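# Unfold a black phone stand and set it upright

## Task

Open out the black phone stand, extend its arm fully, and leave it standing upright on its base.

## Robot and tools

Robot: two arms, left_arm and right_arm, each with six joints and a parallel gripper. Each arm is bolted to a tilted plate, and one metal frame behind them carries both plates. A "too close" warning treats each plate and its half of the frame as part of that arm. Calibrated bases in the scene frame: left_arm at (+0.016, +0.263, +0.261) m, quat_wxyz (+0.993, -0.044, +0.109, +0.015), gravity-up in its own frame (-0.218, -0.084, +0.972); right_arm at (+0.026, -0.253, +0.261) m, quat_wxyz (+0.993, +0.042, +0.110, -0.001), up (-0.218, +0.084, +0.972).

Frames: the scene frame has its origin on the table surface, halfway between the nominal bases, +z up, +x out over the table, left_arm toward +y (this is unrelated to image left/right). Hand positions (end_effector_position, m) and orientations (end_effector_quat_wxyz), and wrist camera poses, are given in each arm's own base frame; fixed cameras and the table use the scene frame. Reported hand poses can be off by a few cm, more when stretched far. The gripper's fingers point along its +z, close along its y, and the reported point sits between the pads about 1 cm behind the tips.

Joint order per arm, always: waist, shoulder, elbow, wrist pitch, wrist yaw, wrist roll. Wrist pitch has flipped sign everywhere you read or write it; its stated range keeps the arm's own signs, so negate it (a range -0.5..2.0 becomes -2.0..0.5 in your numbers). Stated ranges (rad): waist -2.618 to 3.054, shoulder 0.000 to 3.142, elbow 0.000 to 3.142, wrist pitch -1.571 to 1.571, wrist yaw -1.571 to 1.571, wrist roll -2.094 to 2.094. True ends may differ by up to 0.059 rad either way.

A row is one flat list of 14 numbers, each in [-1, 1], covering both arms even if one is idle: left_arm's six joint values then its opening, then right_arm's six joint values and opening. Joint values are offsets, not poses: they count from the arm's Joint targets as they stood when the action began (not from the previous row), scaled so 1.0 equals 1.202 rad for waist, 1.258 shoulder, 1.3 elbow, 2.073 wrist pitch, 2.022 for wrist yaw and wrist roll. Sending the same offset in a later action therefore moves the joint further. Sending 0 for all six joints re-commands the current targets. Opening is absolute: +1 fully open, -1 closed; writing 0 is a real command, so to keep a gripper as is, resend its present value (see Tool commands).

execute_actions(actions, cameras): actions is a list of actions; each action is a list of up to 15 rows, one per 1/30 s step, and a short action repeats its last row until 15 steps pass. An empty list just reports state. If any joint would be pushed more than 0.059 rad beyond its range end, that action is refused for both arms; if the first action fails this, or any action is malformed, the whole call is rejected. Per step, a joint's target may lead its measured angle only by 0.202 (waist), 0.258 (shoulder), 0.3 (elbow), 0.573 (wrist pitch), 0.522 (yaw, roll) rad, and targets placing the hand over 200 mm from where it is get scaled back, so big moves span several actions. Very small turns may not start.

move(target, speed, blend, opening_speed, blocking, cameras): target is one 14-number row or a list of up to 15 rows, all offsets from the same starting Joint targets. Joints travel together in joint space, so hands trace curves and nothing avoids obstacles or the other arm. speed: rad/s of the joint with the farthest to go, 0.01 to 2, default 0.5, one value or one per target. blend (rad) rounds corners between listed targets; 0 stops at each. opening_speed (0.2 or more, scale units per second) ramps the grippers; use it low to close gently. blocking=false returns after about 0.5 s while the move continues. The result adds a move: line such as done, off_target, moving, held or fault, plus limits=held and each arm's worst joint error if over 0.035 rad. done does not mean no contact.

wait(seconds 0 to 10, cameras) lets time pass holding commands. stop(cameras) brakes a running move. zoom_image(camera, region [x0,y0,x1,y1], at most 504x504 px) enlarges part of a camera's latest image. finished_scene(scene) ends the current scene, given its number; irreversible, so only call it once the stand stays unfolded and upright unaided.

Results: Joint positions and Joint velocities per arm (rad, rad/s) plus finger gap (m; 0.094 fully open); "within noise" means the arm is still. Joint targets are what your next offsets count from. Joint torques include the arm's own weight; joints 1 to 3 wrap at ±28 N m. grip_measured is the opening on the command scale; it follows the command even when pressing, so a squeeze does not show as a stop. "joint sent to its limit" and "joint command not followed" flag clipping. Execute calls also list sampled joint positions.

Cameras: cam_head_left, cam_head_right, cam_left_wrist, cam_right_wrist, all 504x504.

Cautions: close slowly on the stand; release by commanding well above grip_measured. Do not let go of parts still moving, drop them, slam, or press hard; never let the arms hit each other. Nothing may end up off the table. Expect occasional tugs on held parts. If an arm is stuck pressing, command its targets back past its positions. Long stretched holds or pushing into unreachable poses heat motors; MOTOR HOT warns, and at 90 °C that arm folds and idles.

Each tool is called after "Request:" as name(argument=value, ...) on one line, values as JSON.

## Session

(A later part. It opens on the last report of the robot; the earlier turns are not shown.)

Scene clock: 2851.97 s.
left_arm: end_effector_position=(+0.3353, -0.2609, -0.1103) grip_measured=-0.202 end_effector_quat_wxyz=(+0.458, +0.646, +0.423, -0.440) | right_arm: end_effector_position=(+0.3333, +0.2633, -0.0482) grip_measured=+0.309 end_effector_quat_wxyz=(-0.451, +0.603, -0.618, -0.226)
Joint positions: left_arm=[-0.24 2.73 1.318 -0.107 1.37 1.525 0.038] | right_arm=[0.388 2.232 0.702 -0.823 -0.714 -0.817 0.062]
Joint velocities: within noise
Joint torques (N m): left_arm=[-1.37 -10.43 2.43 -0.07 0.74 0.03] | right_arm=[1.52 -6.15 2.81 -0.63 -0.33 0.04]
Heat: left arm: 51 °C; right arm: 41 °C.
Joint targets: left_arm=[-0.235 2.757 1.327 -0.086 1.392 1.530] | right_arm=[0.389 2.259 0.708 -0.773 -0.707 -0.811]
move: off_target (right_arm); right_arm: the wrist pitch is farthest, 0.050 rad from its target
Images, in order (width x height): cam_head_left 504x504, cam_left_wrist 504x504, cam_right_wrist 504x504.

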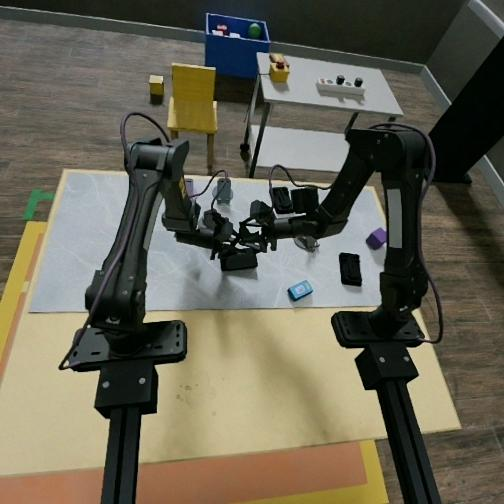

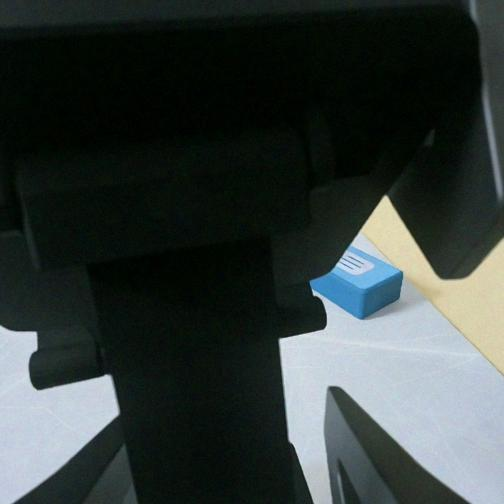

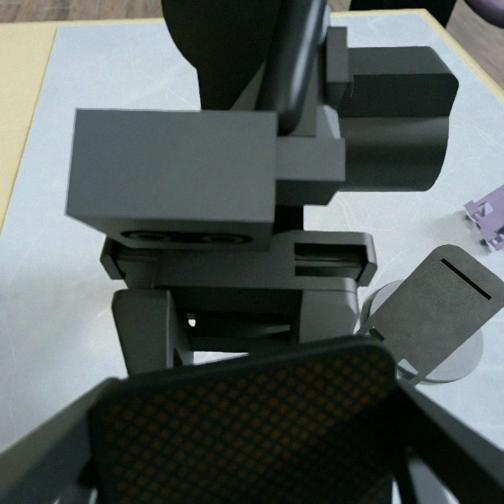

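Request:
move(target=[[0.112,-0.159,-0.0015,0.211,-0.12,0.148,-0.2,0,0,0,0,0,0,0],[0.163,-0.166,0.033,0.3025,-0.122,0.2216,-0.2,0,0,0,0,0,0,0]], speed=0.2, blend=[0.03,0])

Scene clock: 2869.50 s.
left_arm: end_effector_position=(+0.3523, -0.1769, -0.0914) grip_measured=-0.202 end_effector_quat_wxyz=(+0.401, +0.686, +0.485, -0.365) | right_arm: end_effector_position=(+0.3333, +0.2633, -0.0482) grip_measured=+0.309 end_effector_quat_wxyz=(-0.451, +0.603, -0.618, -0.226)
Joint positions: left_arm=[-0.045 2.576 1.36 0.524 1.139 1.973 0.038] | right_arm=[0.388 2.232 0.702 -0.823 -0.714 -0.817 0.062]
Joint velocities: within noise
Joint torques (N m): left_arm=[-0.76 -15.32 2.74 0.63 0.55 0.06] | right_arm=[1.48 -6.02 2.88 -0.63 -0.3 0.02]
Heat: left arm: 51 °C; right arm: 41 °C.
Joint targets: left_arm=[-0.039 2.548 1.370 0.541 1.146 1.978] | right_arm=[0.389 2.259 0.708 -0.773 -0.707 -0.811]
move: off_target (right_arm); right_arm: the wrist pitch is farthest, 0.050 rad from its target

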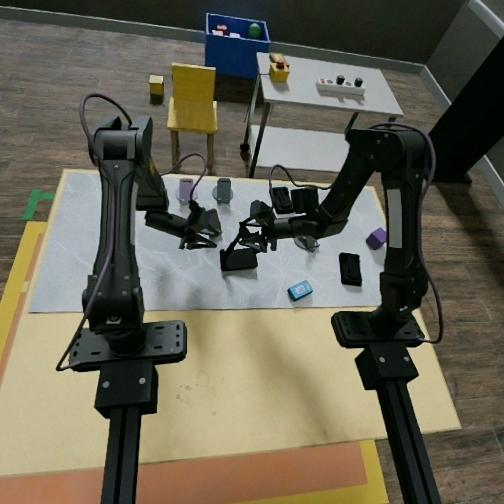

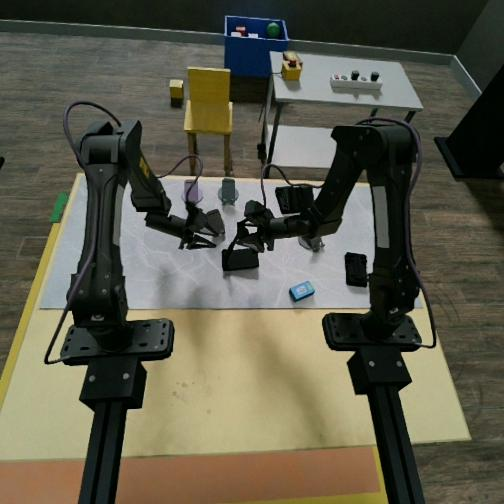

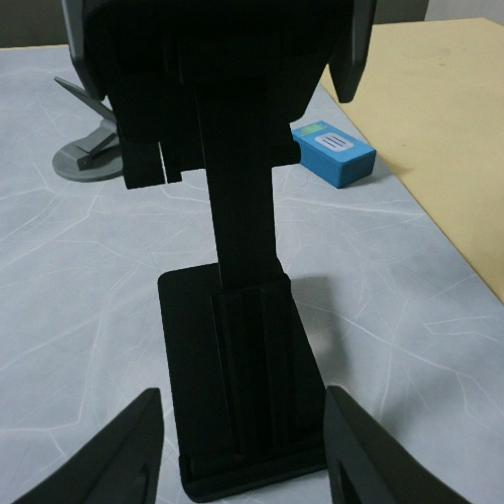

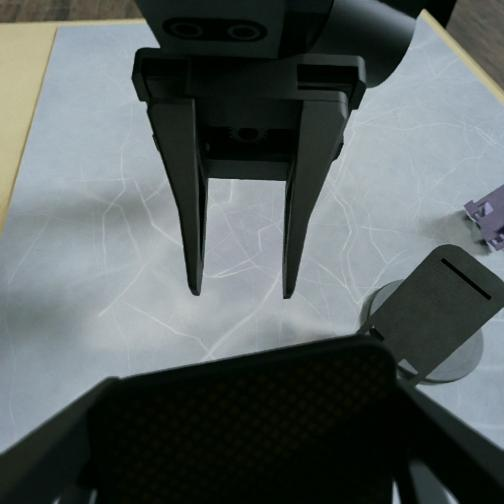

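Request:
zoom_image(camera="cam_left_wrist", region=[60, 0, 400, 504])

Request:
zoom_image(camera="cam_head_left", region=[190, 195, 310, 285])

Request:
zoom_image(camera="cam_head_right", region=[190, 195, 310, 285])

Scaled by 1.000.

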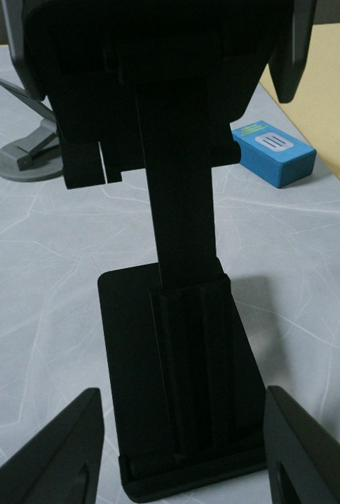

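Scaled by 4.200 from the camera's 504x504 image, which has a finer 720x720 frame.

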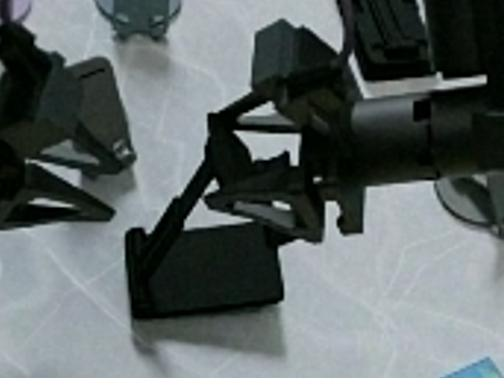

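Scaled by 4.200 from the camera's 504x504 image, which has a finer 720x720 frame.

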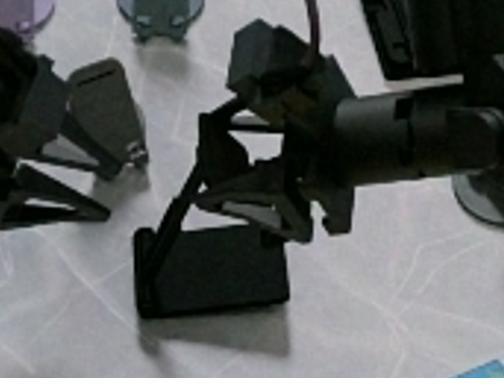

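Request:
move(target=[0,0,0,0,0,0,-0.2,0,0.032,0,0,0,0,0], speed=0.1, cameras=["cam_left_wrist","cam_head_left"])

Scene clock: 2882.67 s.
left_arm: end_effector_position=(+0.3521, -0.1768, -0.0914) grip_measured=-0.202 end_effector_quat_wxyz=(+0.401, +0.686, +0.486, -0.365) | right_arm: end_effector_position=(+0.3290, +0.2616, -0.0586) grip_measured=+0.308 end_effector_quat_wxyz=(-0.441, +0.602, -0.624, -0.231)
Joint positions: left_arm=[-0.045 2.576 1.36 0.525 1.139 1.974 0.038] | right_arm=[0.388 2.259 0.702 -0.824 -0.715 -0.817 0.061]
Joint velocities: within noise
Joint torques (N m): left_arm=[-0.81 -15.32 2.59 0.61 0.55 0.04] | right_arm=[1.39 -5.35 2.65 -0.58 -0.31 0.05]
Heat: left arm: 52 °C; right arm: 40 °C.
Joint targets: left_arm=[-0.039 2.548 1.370 0.542 1.146 1.978] | right_arm=[0.389 2.300 0.708 -0.773 -0.707 -0.811]
move: off_target (right_arm); right_arm: the wrist pitch is farthest, 0.051 rad from its target
Images, in order (width x height): cam_head_left 504x504, cam_left_wrist 504x504.

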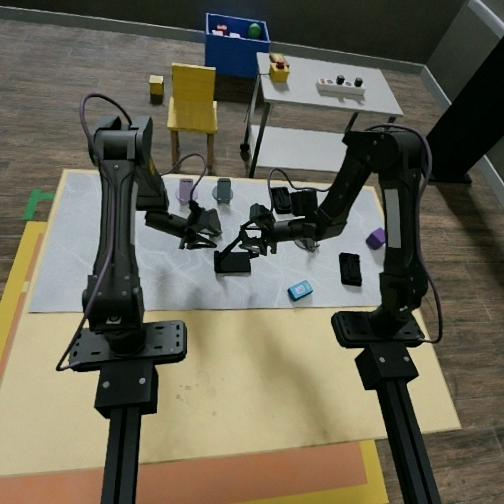

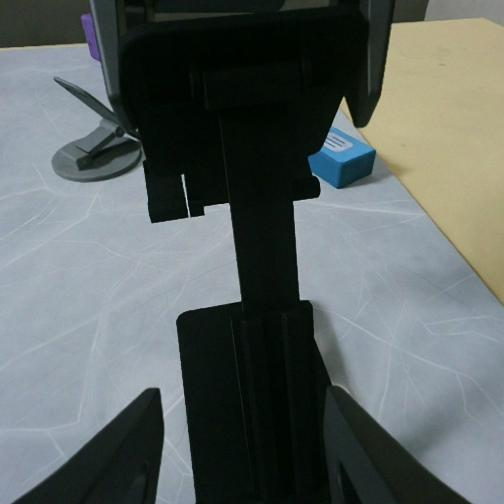

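Request:
move(target=[0,0,0,0,0,0,-0.2,0,0.012,0,0,0,0,0], speed=0.1)

Request:
zoom_image(camera="cam_head_left", region=[190, 205, 310, 295])

Request:
zoom_image(camera="cam_head_right", region=[190, 205, 310, 295])

Scene clock: 2890.00 s.
left_arm: end_effector_position=(+0.3521, -0.1768, -0.0914) grip_measured=-0.202 end_effector_quat_wxyz=(+0.401, +0.686, +0.486, -0.365) | right_arm: end_effector_position=(+0.3282, +0.2620, -0.0612) grip_measured=+0.308 end_effector_quat_wxyz=(-0.440, +0.602, -0.624, -0.233)
Joint positions: left_arm=[-0.045 2.576 1.36 0.525 1.139 1.974 0.038] | right_arm=[0.388 2.271 0.705 -0.833 -0.719 -0.817 0.061]
Joint velocities: within noise
Joint torques (N m): left_arm=[-0.79 -15.38 2.76 0.63 0.54 0.11] | right_arm=[1.63 -5.05 2.29 -0.5 -0.3 0.04]
Heat: left arm: 52 °C; right arm: 40 °C.
Joint targets: left_arm=[-0.039 2.548 1.370 0.541 1.146 1.978] | right_arm=[0.389 2.315 0.708 -0.773 -0.707 -0.811]
move: off_target (right_arm); right_arm: the wrist pitch is farthest, 0.060 rad from its target

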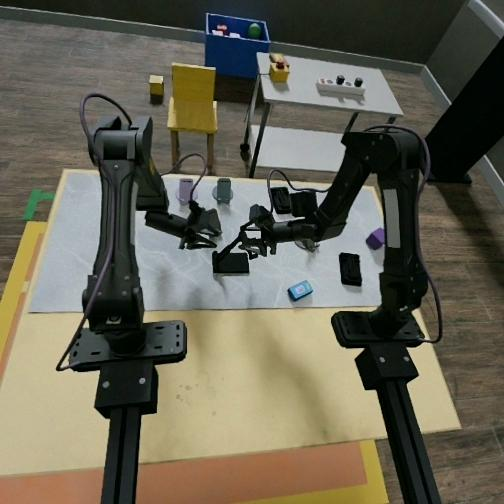

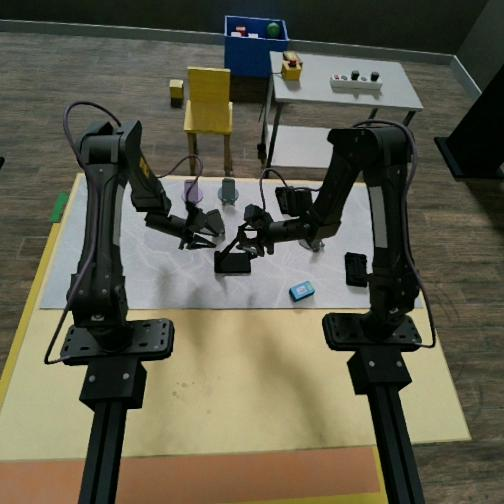

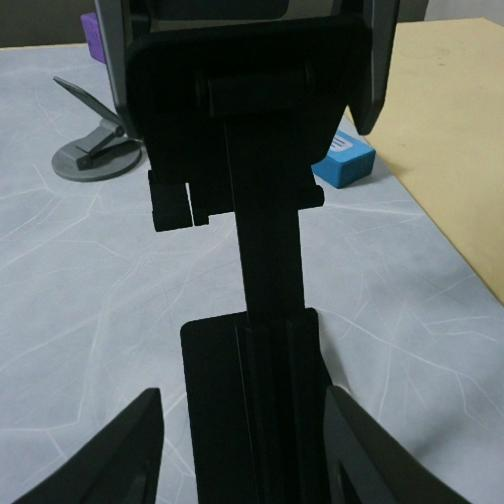

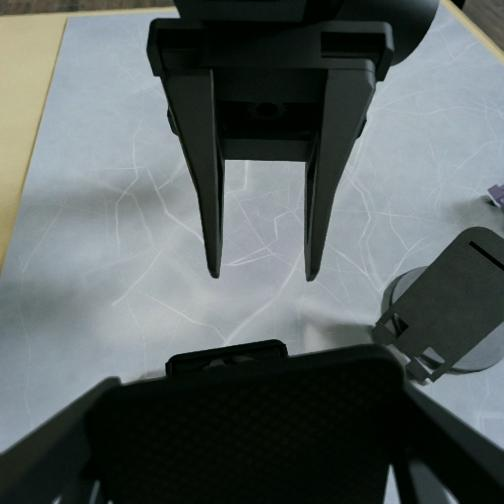

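Scaled by 4.200 from the camera's 504x504 image, which has a finer 720x720 frame.

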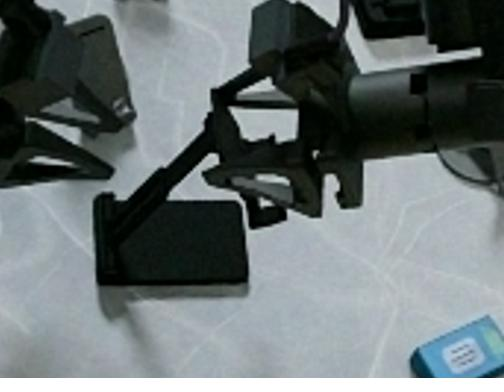

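Scaled by 4.200 from the camera's 504x504 image, which has a finer 720x720 frame.

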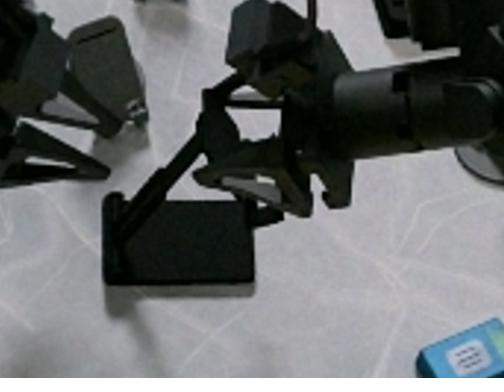

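Request:
move(target=[0,0,0,0,0,0,-0.2,0,-0.008,0,-0.026,-0.004,0,0], speed=0.1, cameras=["cam_left_wrist","cam_head_left"])

Request:
move(target=[0,0,0,0,0,0,-0.2,0,0,0,0,0,0,1], opening_speed=0.6)

Request:
zoom_image(camera="cam_head_left", region=[190, 205, 310, 295])

Scene clock: 2895.97 s.
left_arm: end_effector_position=(+0.3520, -0.1768, -0.0914) grip_measured=-0.202 end_effector_quat_wxyz=(+0.401, +0.686, +0.486, -0.365) | right_arm: end_effector_position=(+0.3292, +0.2624, -0.0600) grip_measured=+0.308 end_effector_quat_wxyz=(-0.443, +0.603, -0.622, -0.232)
Joint positions: left_arm=[-0.045 2.576 1.36 0.526 1.139 1.974 0.038] | right_arm=[0.388 2.271 0.705 -0.841 -0.719 -0.817 0.061]
Joint velocities: within noise
Joint torques (N m): left_arm=[-0.99 -15.39 2.93 0.61 0.55 0.05] | right_arm=[1.54 -5.74 2.39 -0.95 -0.33 0.08]
Heat: left arm: 52 °C; right arm: 40 °C.
Joint targets: left_arm=[-0.039 2.548 1.370 0.541 1.146 1.978] | right_arm=[0.389 2.305 0.708 -0.827 -0.715 -0.811]
move: done
Images, in order (width x height): cam_head_left 504x504, cam_left_wrist 504x504.

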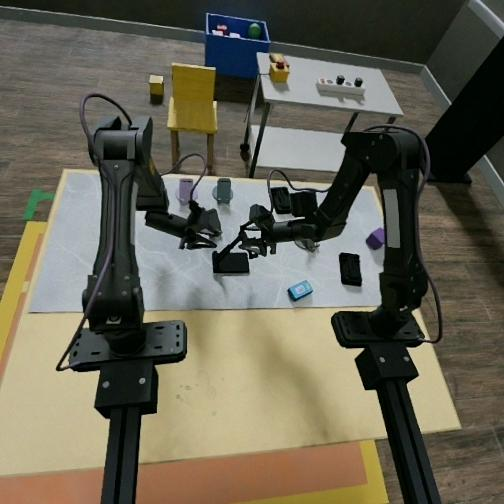

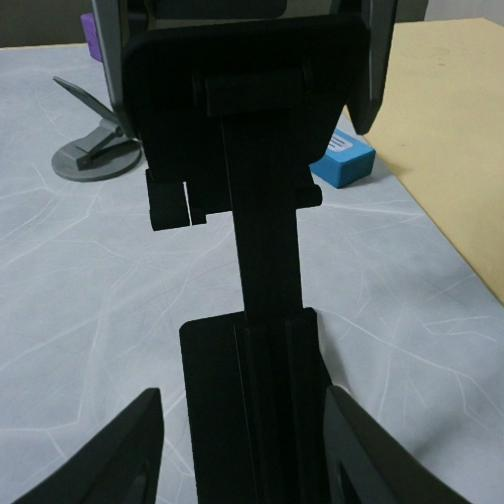

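Scene clock: 2897.87 s.
left_arm: end_effector_position=(+0.3520, -0.1768, -0.0914) grip_measured=-0.202 end_effector_quat_wxyz=(+0.401, +0.686, +0.486, -0.365) | right_arm: end_effector_position=(+0.3302, +0.2617, -0.0606) grip_measured=+0.997 end_effector_quat_wxyz=(-0.443, +0.602, -0.624, -0.229)
Joint positions: left_arm=[-0.045 2.576 1.36 0.526 1.139 1.974 0.038] | right_arm=[0.388 2.271 0.705 -0.841 -0.712 -0.817 0.094]
Joint velocities: within noise
Joint torques (N m): left_arm=[-0.95 -15.23 2.82 0.62 0.57 0.07] | right_arm=[1.47 -5.63 2.5 -0.92 -0.46 0.04]
Heat: left arm: 52 °C; right arm: 40 °C.
Joint targets: left_arm=[-0.039 2.548 1.370 0.541 1.146 1.978] | right_arm=[0.389 2.305 0.708 -0.827 -0.715 -0.811]
move: done

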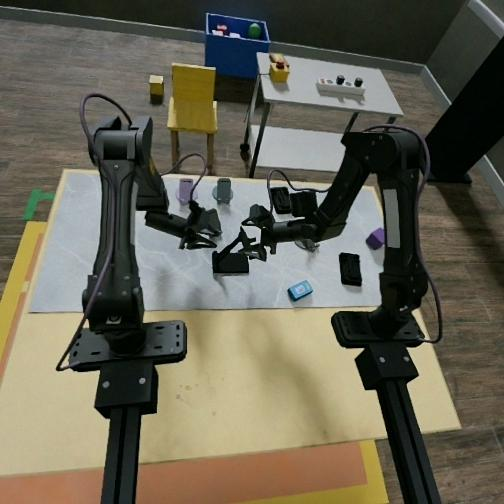

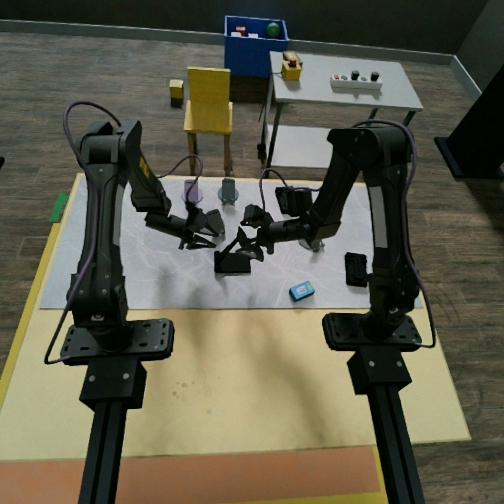

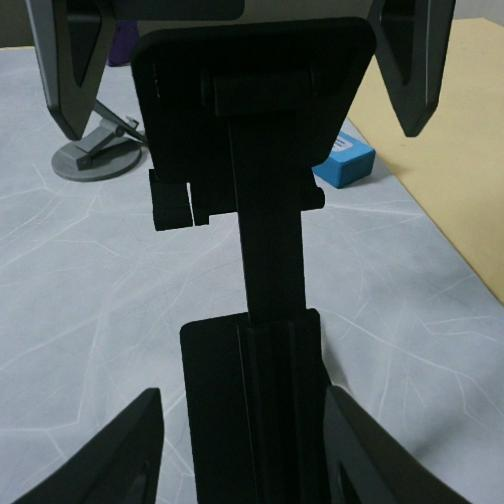

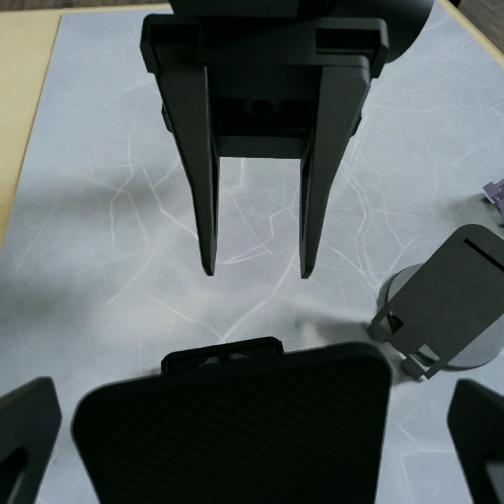

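Scaled by 4.200 from the camera's 504x504 image, which has a finer 720x720 frame.

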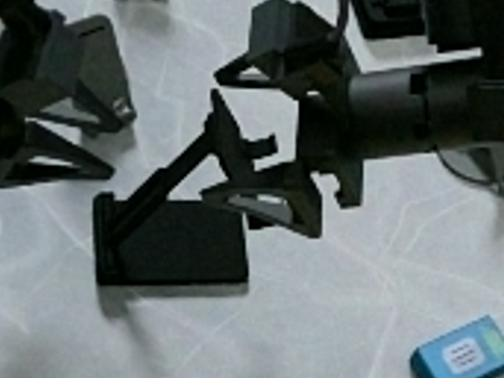

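Request:
move(target=[0,0,0,0,0,0,-0.2,-0.111,-0.218,-0.083,0.115,-0.0495,-0.0777,1], speed=0.2)

Request:
zoom_image(camera="cam_head_left", region=[190, 205, 310, 295])

Request:
zoom_image(camera="cam_head_right", region=[190, 205, 310, 295])

Scene clock: 2904.23 s.
left_arm: end_effector_position=(+0.3520, -0.1768, -0.0914) grip_measured=-0.202 end_effector_quat_wxyz=(+0.401, +0.686, +0.486, -0.365) | right_arm: end_effector_position=(+0.3205, +0.2178, -0.0272) grip_measured=+0.997 end_effector_quat_wxyz=(-0.437, +0.607, -0.624, -0.223)
Joint positions: left_arm=[-0.045 2.576 1.36 0.526 1.139 1.974 0.038] | right_arm=[0.261 2.055 0.612 -0.614 -0.792 -0.96 0.094]
Joint velocities: within noise
Joint torques (N m): left_arm=[-0.87 -15.39 2.91 0.61 0.53 0.08] | right_arm=[0.66 -9.33 1.55 -0.63 -0.7 -0.12]
Heat: left arm: 52 °C; right arm: 40 °C.
Joint targets: left_arm=[-0.039 2.548 1.370 0.541 1.146 1.978] | right_arm=[0.255 2.031 0.600 -0.589 -0.815 -0.968]
move: done

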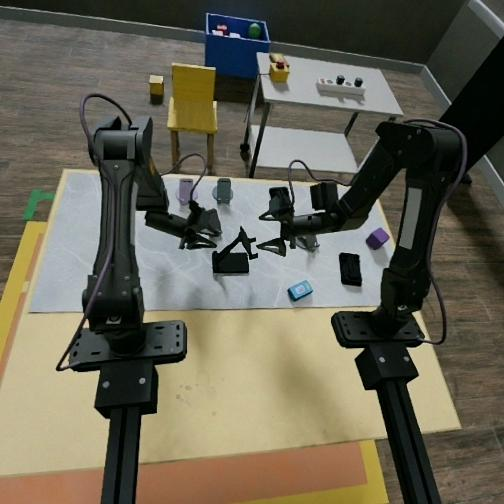

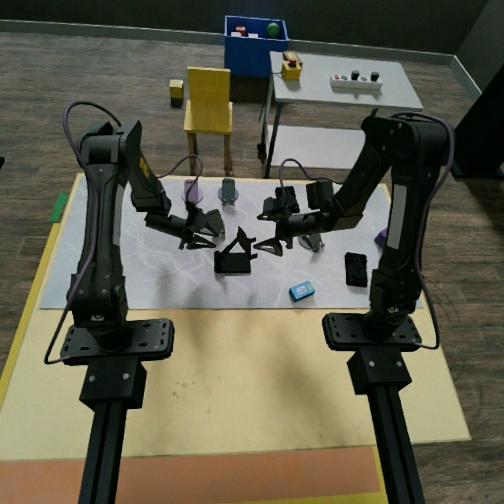

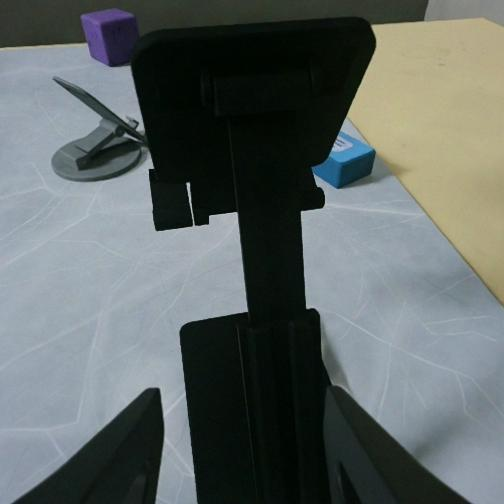

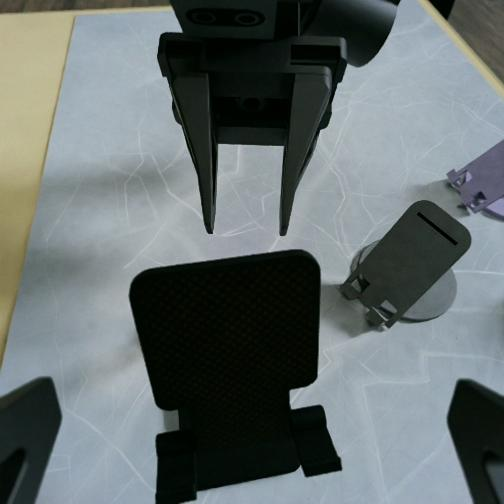

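Scaled by 4.200 from the camera's 504x504 image, which has a finer 720x720 frame.

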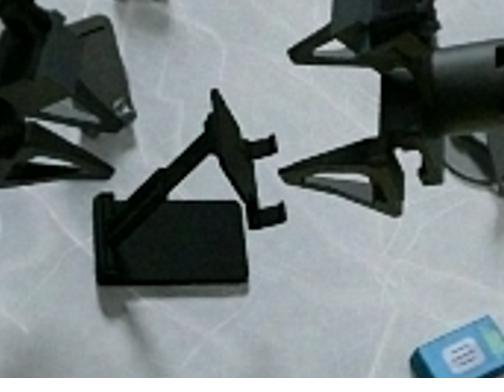

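Scaled by 4.200 from the camera's 504x504 image, which has a finer 720x720 frame.

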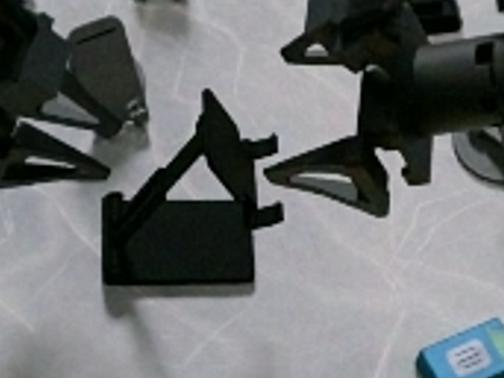

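Request:
zoom_image(camera="cam_left_wrist", region=[30, 50, 180, 200])

Request:
zoom_image(camera="cam_right_wrist", region=[320, 140, 504, 340])

Request:
zoom_image(camera="cam_head_left", region=[170, 165, 250, 235])

Request:
zoom_image(camera="cam_head_left", region=[260, 180, 400, 290])

Scaled by 3.360 from the camera's 504x504 image, which has a finer 720x720 frame.

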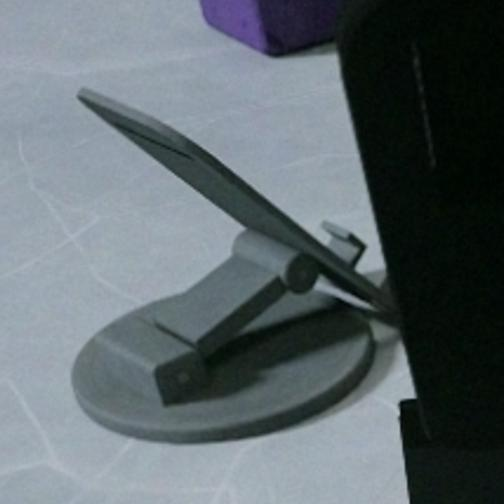

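Scaled by 2.520 from the camera's 504x504 image, which has a finer 720x720 frame.

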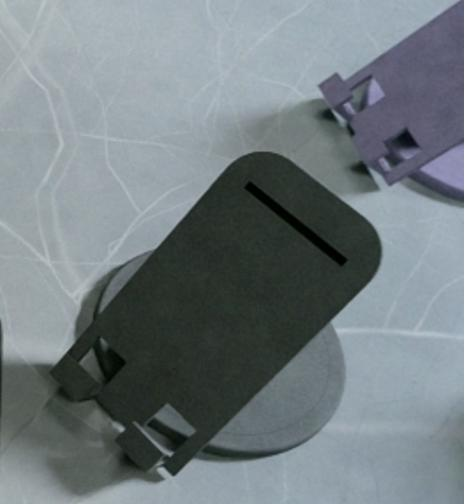

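Scaled by 6.300 from the camera's 504x504 image, which has a finer 720x720 frame.

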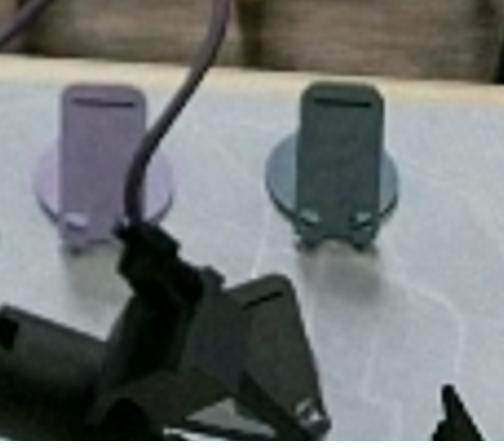

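Scaled by 3.600 from the camera's 504x504 image, which has a finer 720x720 frame.

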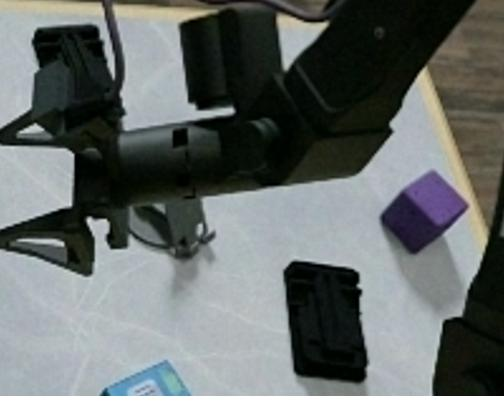

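Request:
move(target=[-0.1314,-0.0866,-0.166,-0.207,0,-0.176,0,0,0,0,0,0,0,1], speed=0.2, cameras=["cam_left_wrist","cam_right_wrist"])

Scene clock: 2957.40 s.
left_arm: end_effector_position=(+0.3338, -0.2267, -0.0802) grip_measured=-0.002 end_effector_quat_wxyz=(+0.401, +0.687, +0.486, -0.362) | right_arm: end_effector_position=(+0.3203, +0.2178, -0.0273) grip_measured=+0.997 end_effector_quat_wxyz=(-0.437, +0.607, -0.624, -0.223)
Joint positions: left_arm=[-0.187 2.466 1.164 0.119 1.137 1.628 0.047] | right_arm=[0.261 2.055 0.612 -0.614 -0.792 -0.96 0.094]
Joint velocities: within noise
Joint torques (N m): left_arm=[-2.39 -14.86 1.42 -0.19 0.65 -0.03] | right_arm=[0.58 -9.25 1.46 -0.68 -0.74 -0.12]
Heat: left arm: 54 °C; right arm: 42 °C.
Joint targets: left_arm=[-0.197 2.439 1.155 0.112 1.146 1.622] | right_arm=[0.255 2.031 0.600 -0.589 -0.815 -0.968]
move: done
Images, in order (width x height): cam_left_wrist 504x504, cam_right_wrist 504x504.

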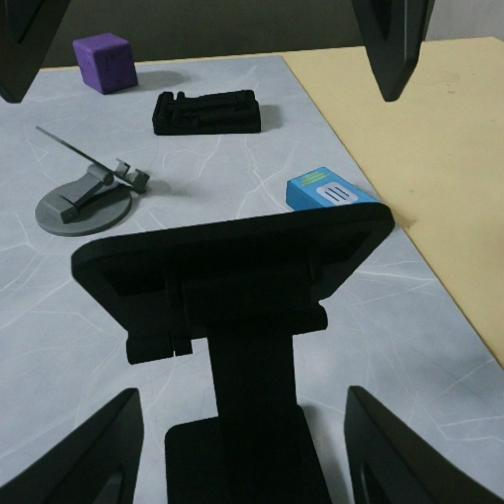

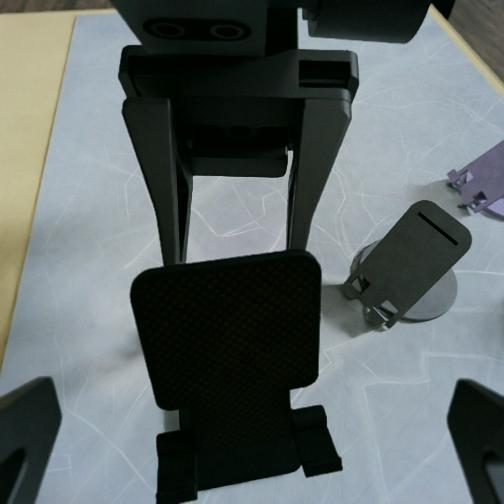

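Request:
move(target=[[-0.0216,0.045,-0.0135,-0.0405,-0.0025,-0.029,0,0,0,0,0,0,0,1],[-0.0216,0.045,-0.0135,-0.0405,-0.0025,-0.029,-0.9,0,0,0,0,0,0,1]], speed=0.15, opening_speed=0.6, cameras=["cam_left_wrist","cam_right_wrist"])

Scene clock: 2972.30 s.
left_arm: end_effector_position=(+0.3329, -0.2353, -0.0832) grip_measured=-0.646 end_effector_quat_wxyz=(+0.401, +0.685, +0.489, -0.362) | right_arm: end_effector_position=(+0.3203, +0.2178, -0.0273) grip_measured=+0.997 end_effector_quat_wxyz=(-0.437, +0.607, -0.625, -0.223)
Joint positions: left_arm=[-0.211 2.471 1.146 0.036 1.132 1.557 0.017] | right_arm=[0.261 2.055 0.612 -0.613 -0.792 -0.96 0.094]
Joint velocities: within noise
Joint torques (N m): left_arm=[-2.77 -10.1 1.47 -0.31 0.6 0.08] | right_arm=[0.85 -9.32 1.55 -0.67 -0.73 -0.11]
Heat: left arm: 56 °C; right arm: 43 °C.
Joint targets: left_arm=[-0.223 2.496 1.137 0.029 1.141 1.564] | right_arm=[0.255 2.031 0.600 -0.589 -0.815 -0.968]
move: done
Images, in order (width x height): cam_left_wrist 504x504, cam_right_wrist 504x504.

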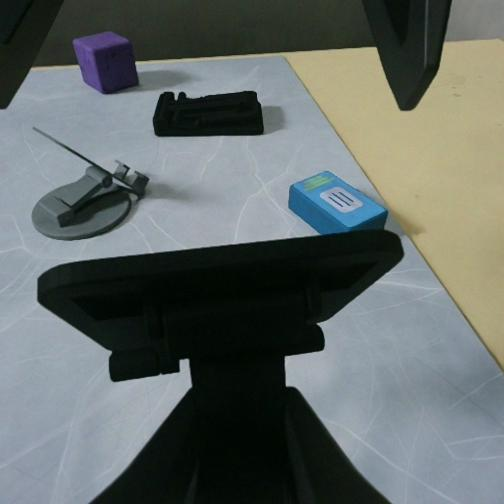

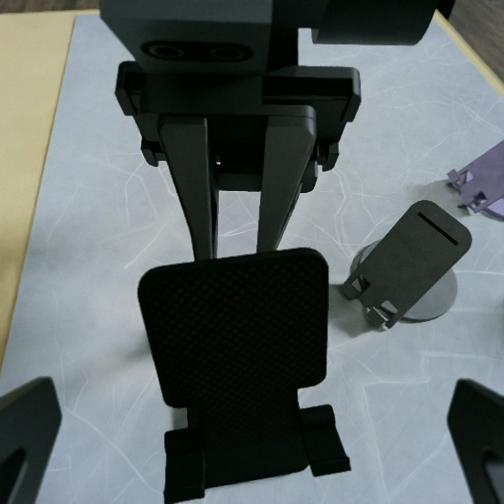

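Request:
move(target=[[0,0,0,0,0,0,-0.9,-0.2,0,0,0,0,0,1],[0,0,0,0,0,0,-0.9,-0.207,0.36,0.307,0.236,-0.032,0.479,-0.95]], speed=0.4, opening_speed=2)

Scene clock: 3152.93 s.
left_arm: end_effector_position=(+0.3329, -0.2353, -0.0832) grip_measured=-0.646 end_effector_quat_wxyz=(+0.401, +0.685, +0.489, -0.362) | right_arm: end_effector_position=(+0.3481, +0.1405, -0.1334) grip_measured=-0.947 end_effector_quat_wxyz=(+0.097, -0.052, +0.904, +0.414)
Joint positions: left_arm=[-0.211 2.471 1.146 0.036 1.132 1.557 0.017] | right_arm=[0.013 2.454 0.988 -0.115 -0.858 0 0.002]
Joint velocities: within noise
Joint torques (N m): left_arm=[-2.69 -10.07 1.48 -0.31 0.65 0.1] | right_arm=[0.46 -6.61 2.37 0.07 -0.74 -0.04]
Heat: left arm: 48 °C; right arm: 43 °C.
Joint targets: left_arm=[-0.223 2.496 1.137 0.029 1.141 1.564] | right_arm=[0.006 2.484 0.999 -0.099 -0.880 0.001]
move: done

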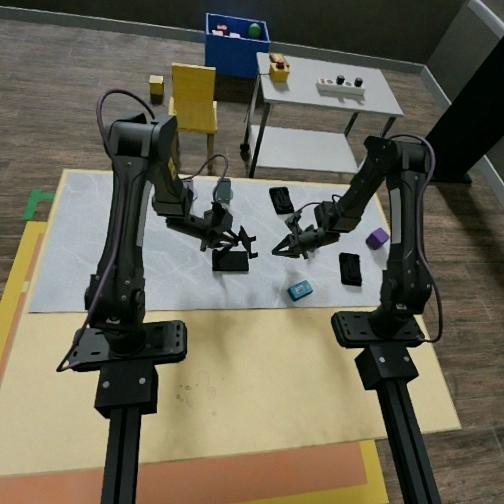

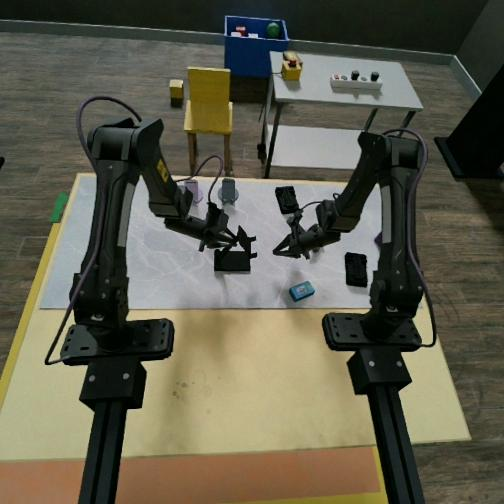

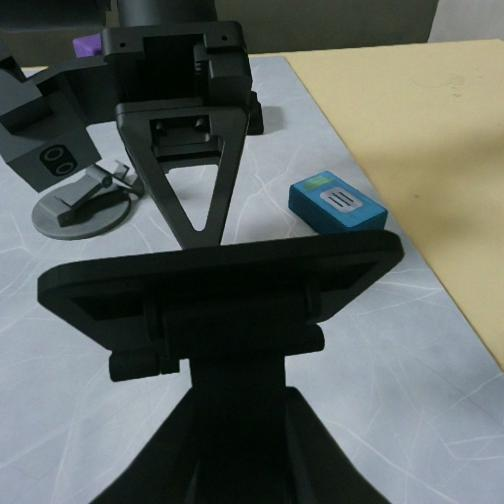

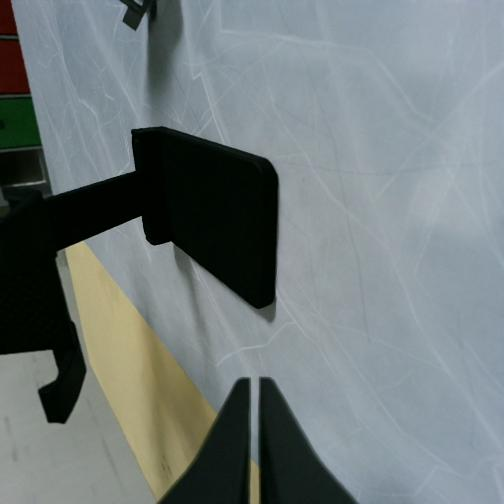

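Request:
move(target=[0,0,0,0,0,0,-0.9,0.136,0.150,0.067,-0.143,0.032,0.115,-0.95], speed=0.2)

Request:
zoom_image(camera="cam_head_left", region=[190, 205, 310, 295])

Scene clock: 3165.93 s.
left_arm: end_effector_position=(+0.3329, -0.2353, -0.0832) grip_measured=-0.646 end_effector_quat_wxyz=(+0.401, +0.685, +0.489, -0.362) | right_arm: end_effector_position=(+0.3591, +0.1910, -0.1780) grip_measured=-0.947 end_effector_quat_wxyz=(+0.096, -0.044, +0.904, +0.415)
Joint positions: left_arm=[-0.211 2.471 1.146 0.036 1.132 1.557 0.017] | right_arm=[0.162 2.641 1.076 -0.378 -0.813 0.232 0.002]
Joint velocities: within noise
Joint torques (N m): left_arm=[-2.81 -10.18 1.54 -0.33 0.61 0.09] | right_arm=[2 -6.79 1.94 -0.55 -0.53 -0.01]
Heat: left arm: 48 °C; right arm: 42 °C.
Joint targets: left_arm=[-0.223 2.496 1.137 0.029 1.141 1.564] | right_arm=[0.170 2.672 1.086 -0.396 -0.815 0.233]
move: done

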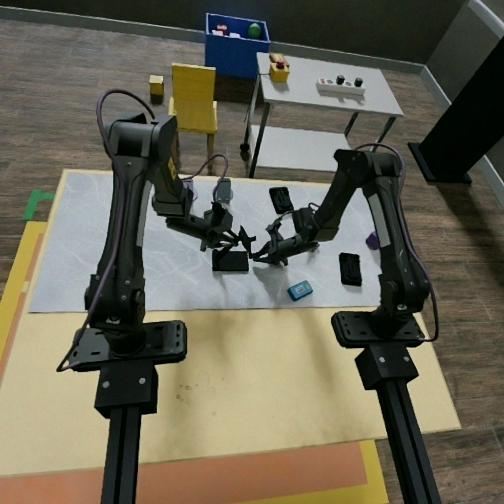

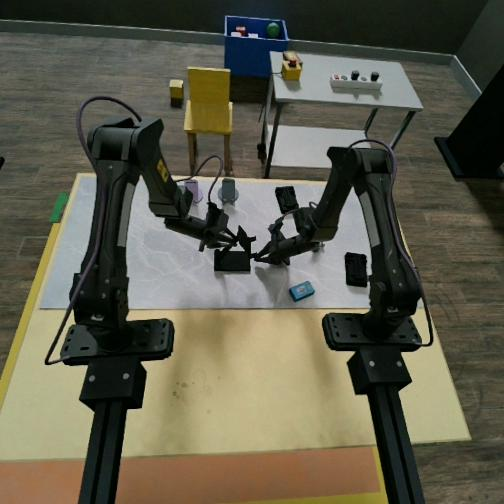

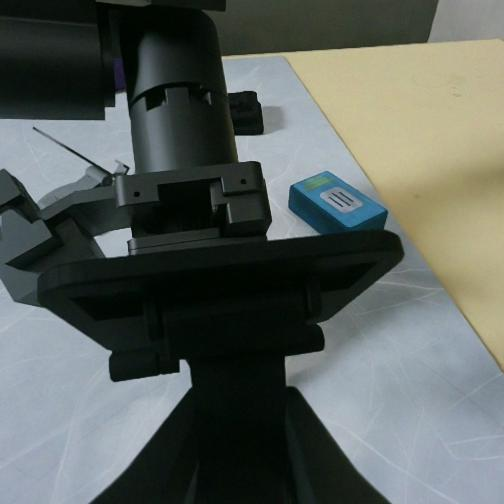

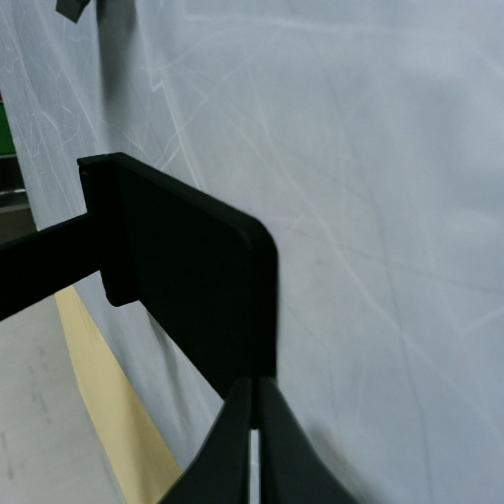

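Scaled by 4.200 from the camera's 504x504 image, which has a finer 720x720 frame.

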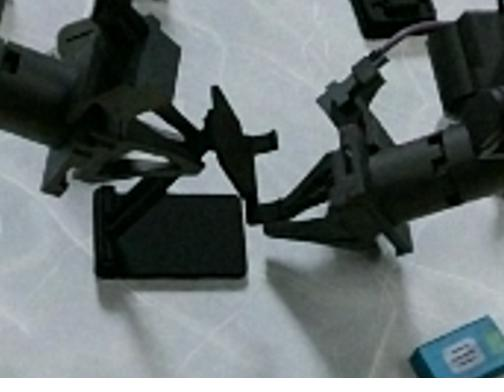

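Request:
move(target=[0,0,0,0,0,0,-0.9,0.030,0.022,0.013,-0.027,0.0055,0.026,-0.95], speed=0.1)

Request:
zoom_image(camera="cam_head_left", region=[190, 205, 310, 295])

Scene clock: 3178.53 s.
left_arm: end_effector_position=(+0.3329, -0.2353, -0.0832) grip_measured=-0.646 end_effector_quat_wxyz=(+0.401, +0.685, +0.489, -0.362) | right_arm: end_effector_position=(+0.3623, +0.2038, -0.1824) grip_measured=-0.947 end_effector_quat_wxyz=(+0.101, -0.044, +0.902, +0.417)
Joint positions: left_arm=[-0.211 2.471 1.146 0.036 1.132 1.557 0.017] | right_arm=[0.197 2.667 1.093 -0.434 -0.802 0.284 0.002]
Joint velocities: within noise
Joint torques (N m): left_arm=[-2.69 -10.14 1.4 -0.35 0.61 0.09] | right_arm=[2.21 -6.78 2.19 -0.59 -0.53 -0.02]
Heat: left arm: 48 °C; right arm: 42 °C.
Joint targets: left_arm=[-0.223 2.496 1.137 0.029 1.141 1.564] | right_arm=[0.206 2.700 1.103 -0.452 -0.804 0.286]
move: done

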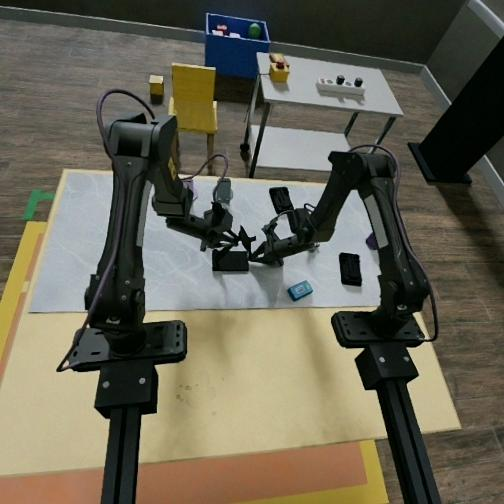

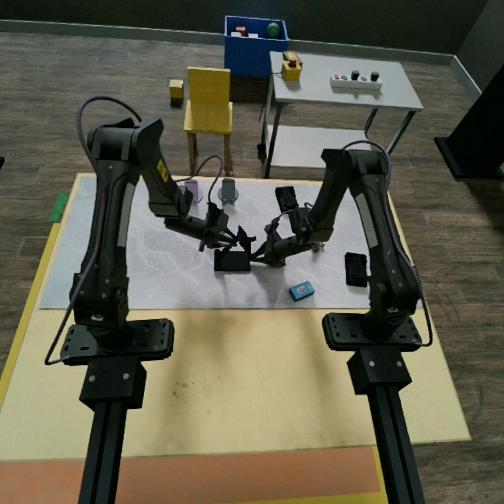

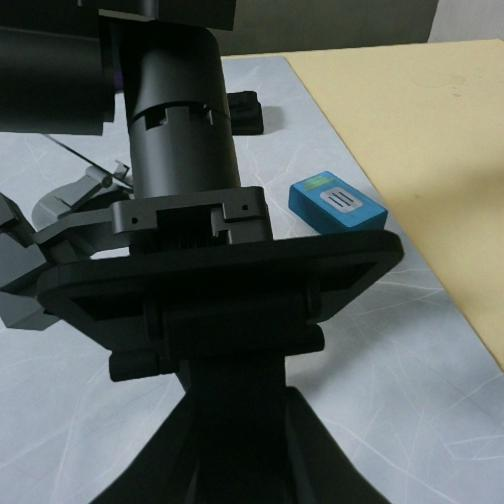

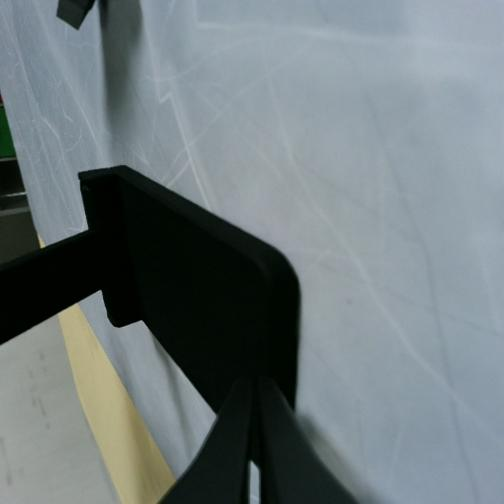

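Scaled by 4.200 from the camera's 504x504 image, which has a finer 720x720 frame.

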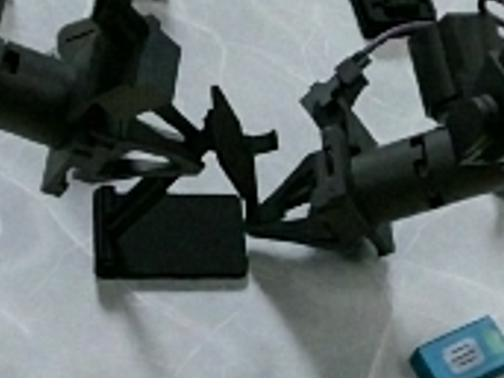

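Request:
move(target=[[0,0,0,0,0,0,-0.9,-0.006,0.013,0.002,0,0,0,-0.95],[0,0,0,0,0,0,-0.9,0.012,0.013,0.004,0,0,0,-0.95]], speed=0.1, cameras=["cam_head_left","cam_right_wrist"])

Request:
zoom_image(camera="cam_right_wrist", region=[60, 150, 360, 450])

Scene clock: 3190.57 s.
left_arm: end_effector_position=(+0.3329, -0.2353, -0.0832) grip_measured=-0.646 end_effector_quat_wxyz=(+0.401, +0.684, +0.489, -0.362) | right_arm: end_effector_position=(+0.3578, +0.2050, -0.1890) grip_measured=-0.947 end_effector_quat_wxyz=(+0.095, -0.044, +0.904, +0.415)
Joint positions: left_arm=[-0.211 2.471 1.146 0.036 1.132 1.556 0.017] | right_arm=[0.203 2.685 1.096 -0.438 -0.797 0.285 0.002]
Joint velocities: within noise
Joint torques (N m): left_arm=[-2.81 -9.95 1.54 -0.35 0.59 0.07] | right_arm=[2.82 -6.89 2.14 -0.57 -0.59 -0.03]
Heat: left arm: 48 °C; right arm: 42 °C.
Joint targets: left_arm=[-0.223 2.496 1.137 0.028 1.141 1.564] | right_arm=[0.220 2.716 1.108 -0.452 -0.804 0.286]
move: done
Images, in order (width x height): cam_head_left 504x504, cam_right_wrist 504x504.

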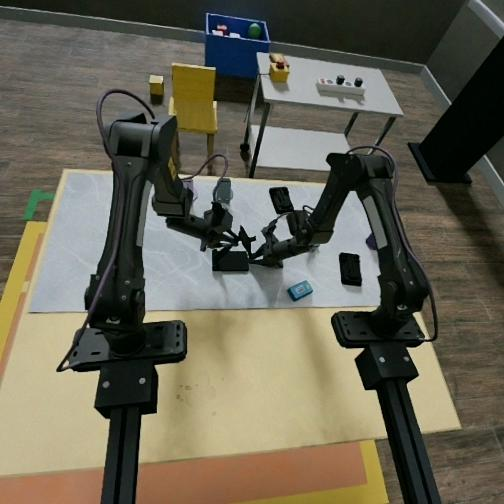

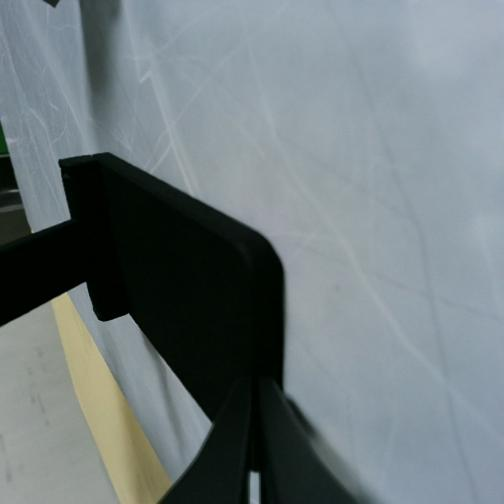

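Scaled by 1.680 from the camera's 504x504 image, which has a finer 720x720 frame.

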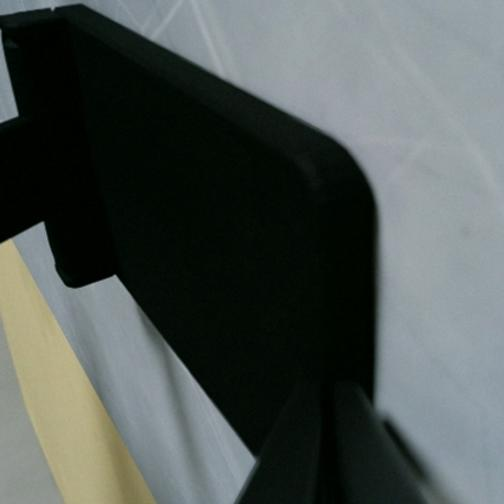

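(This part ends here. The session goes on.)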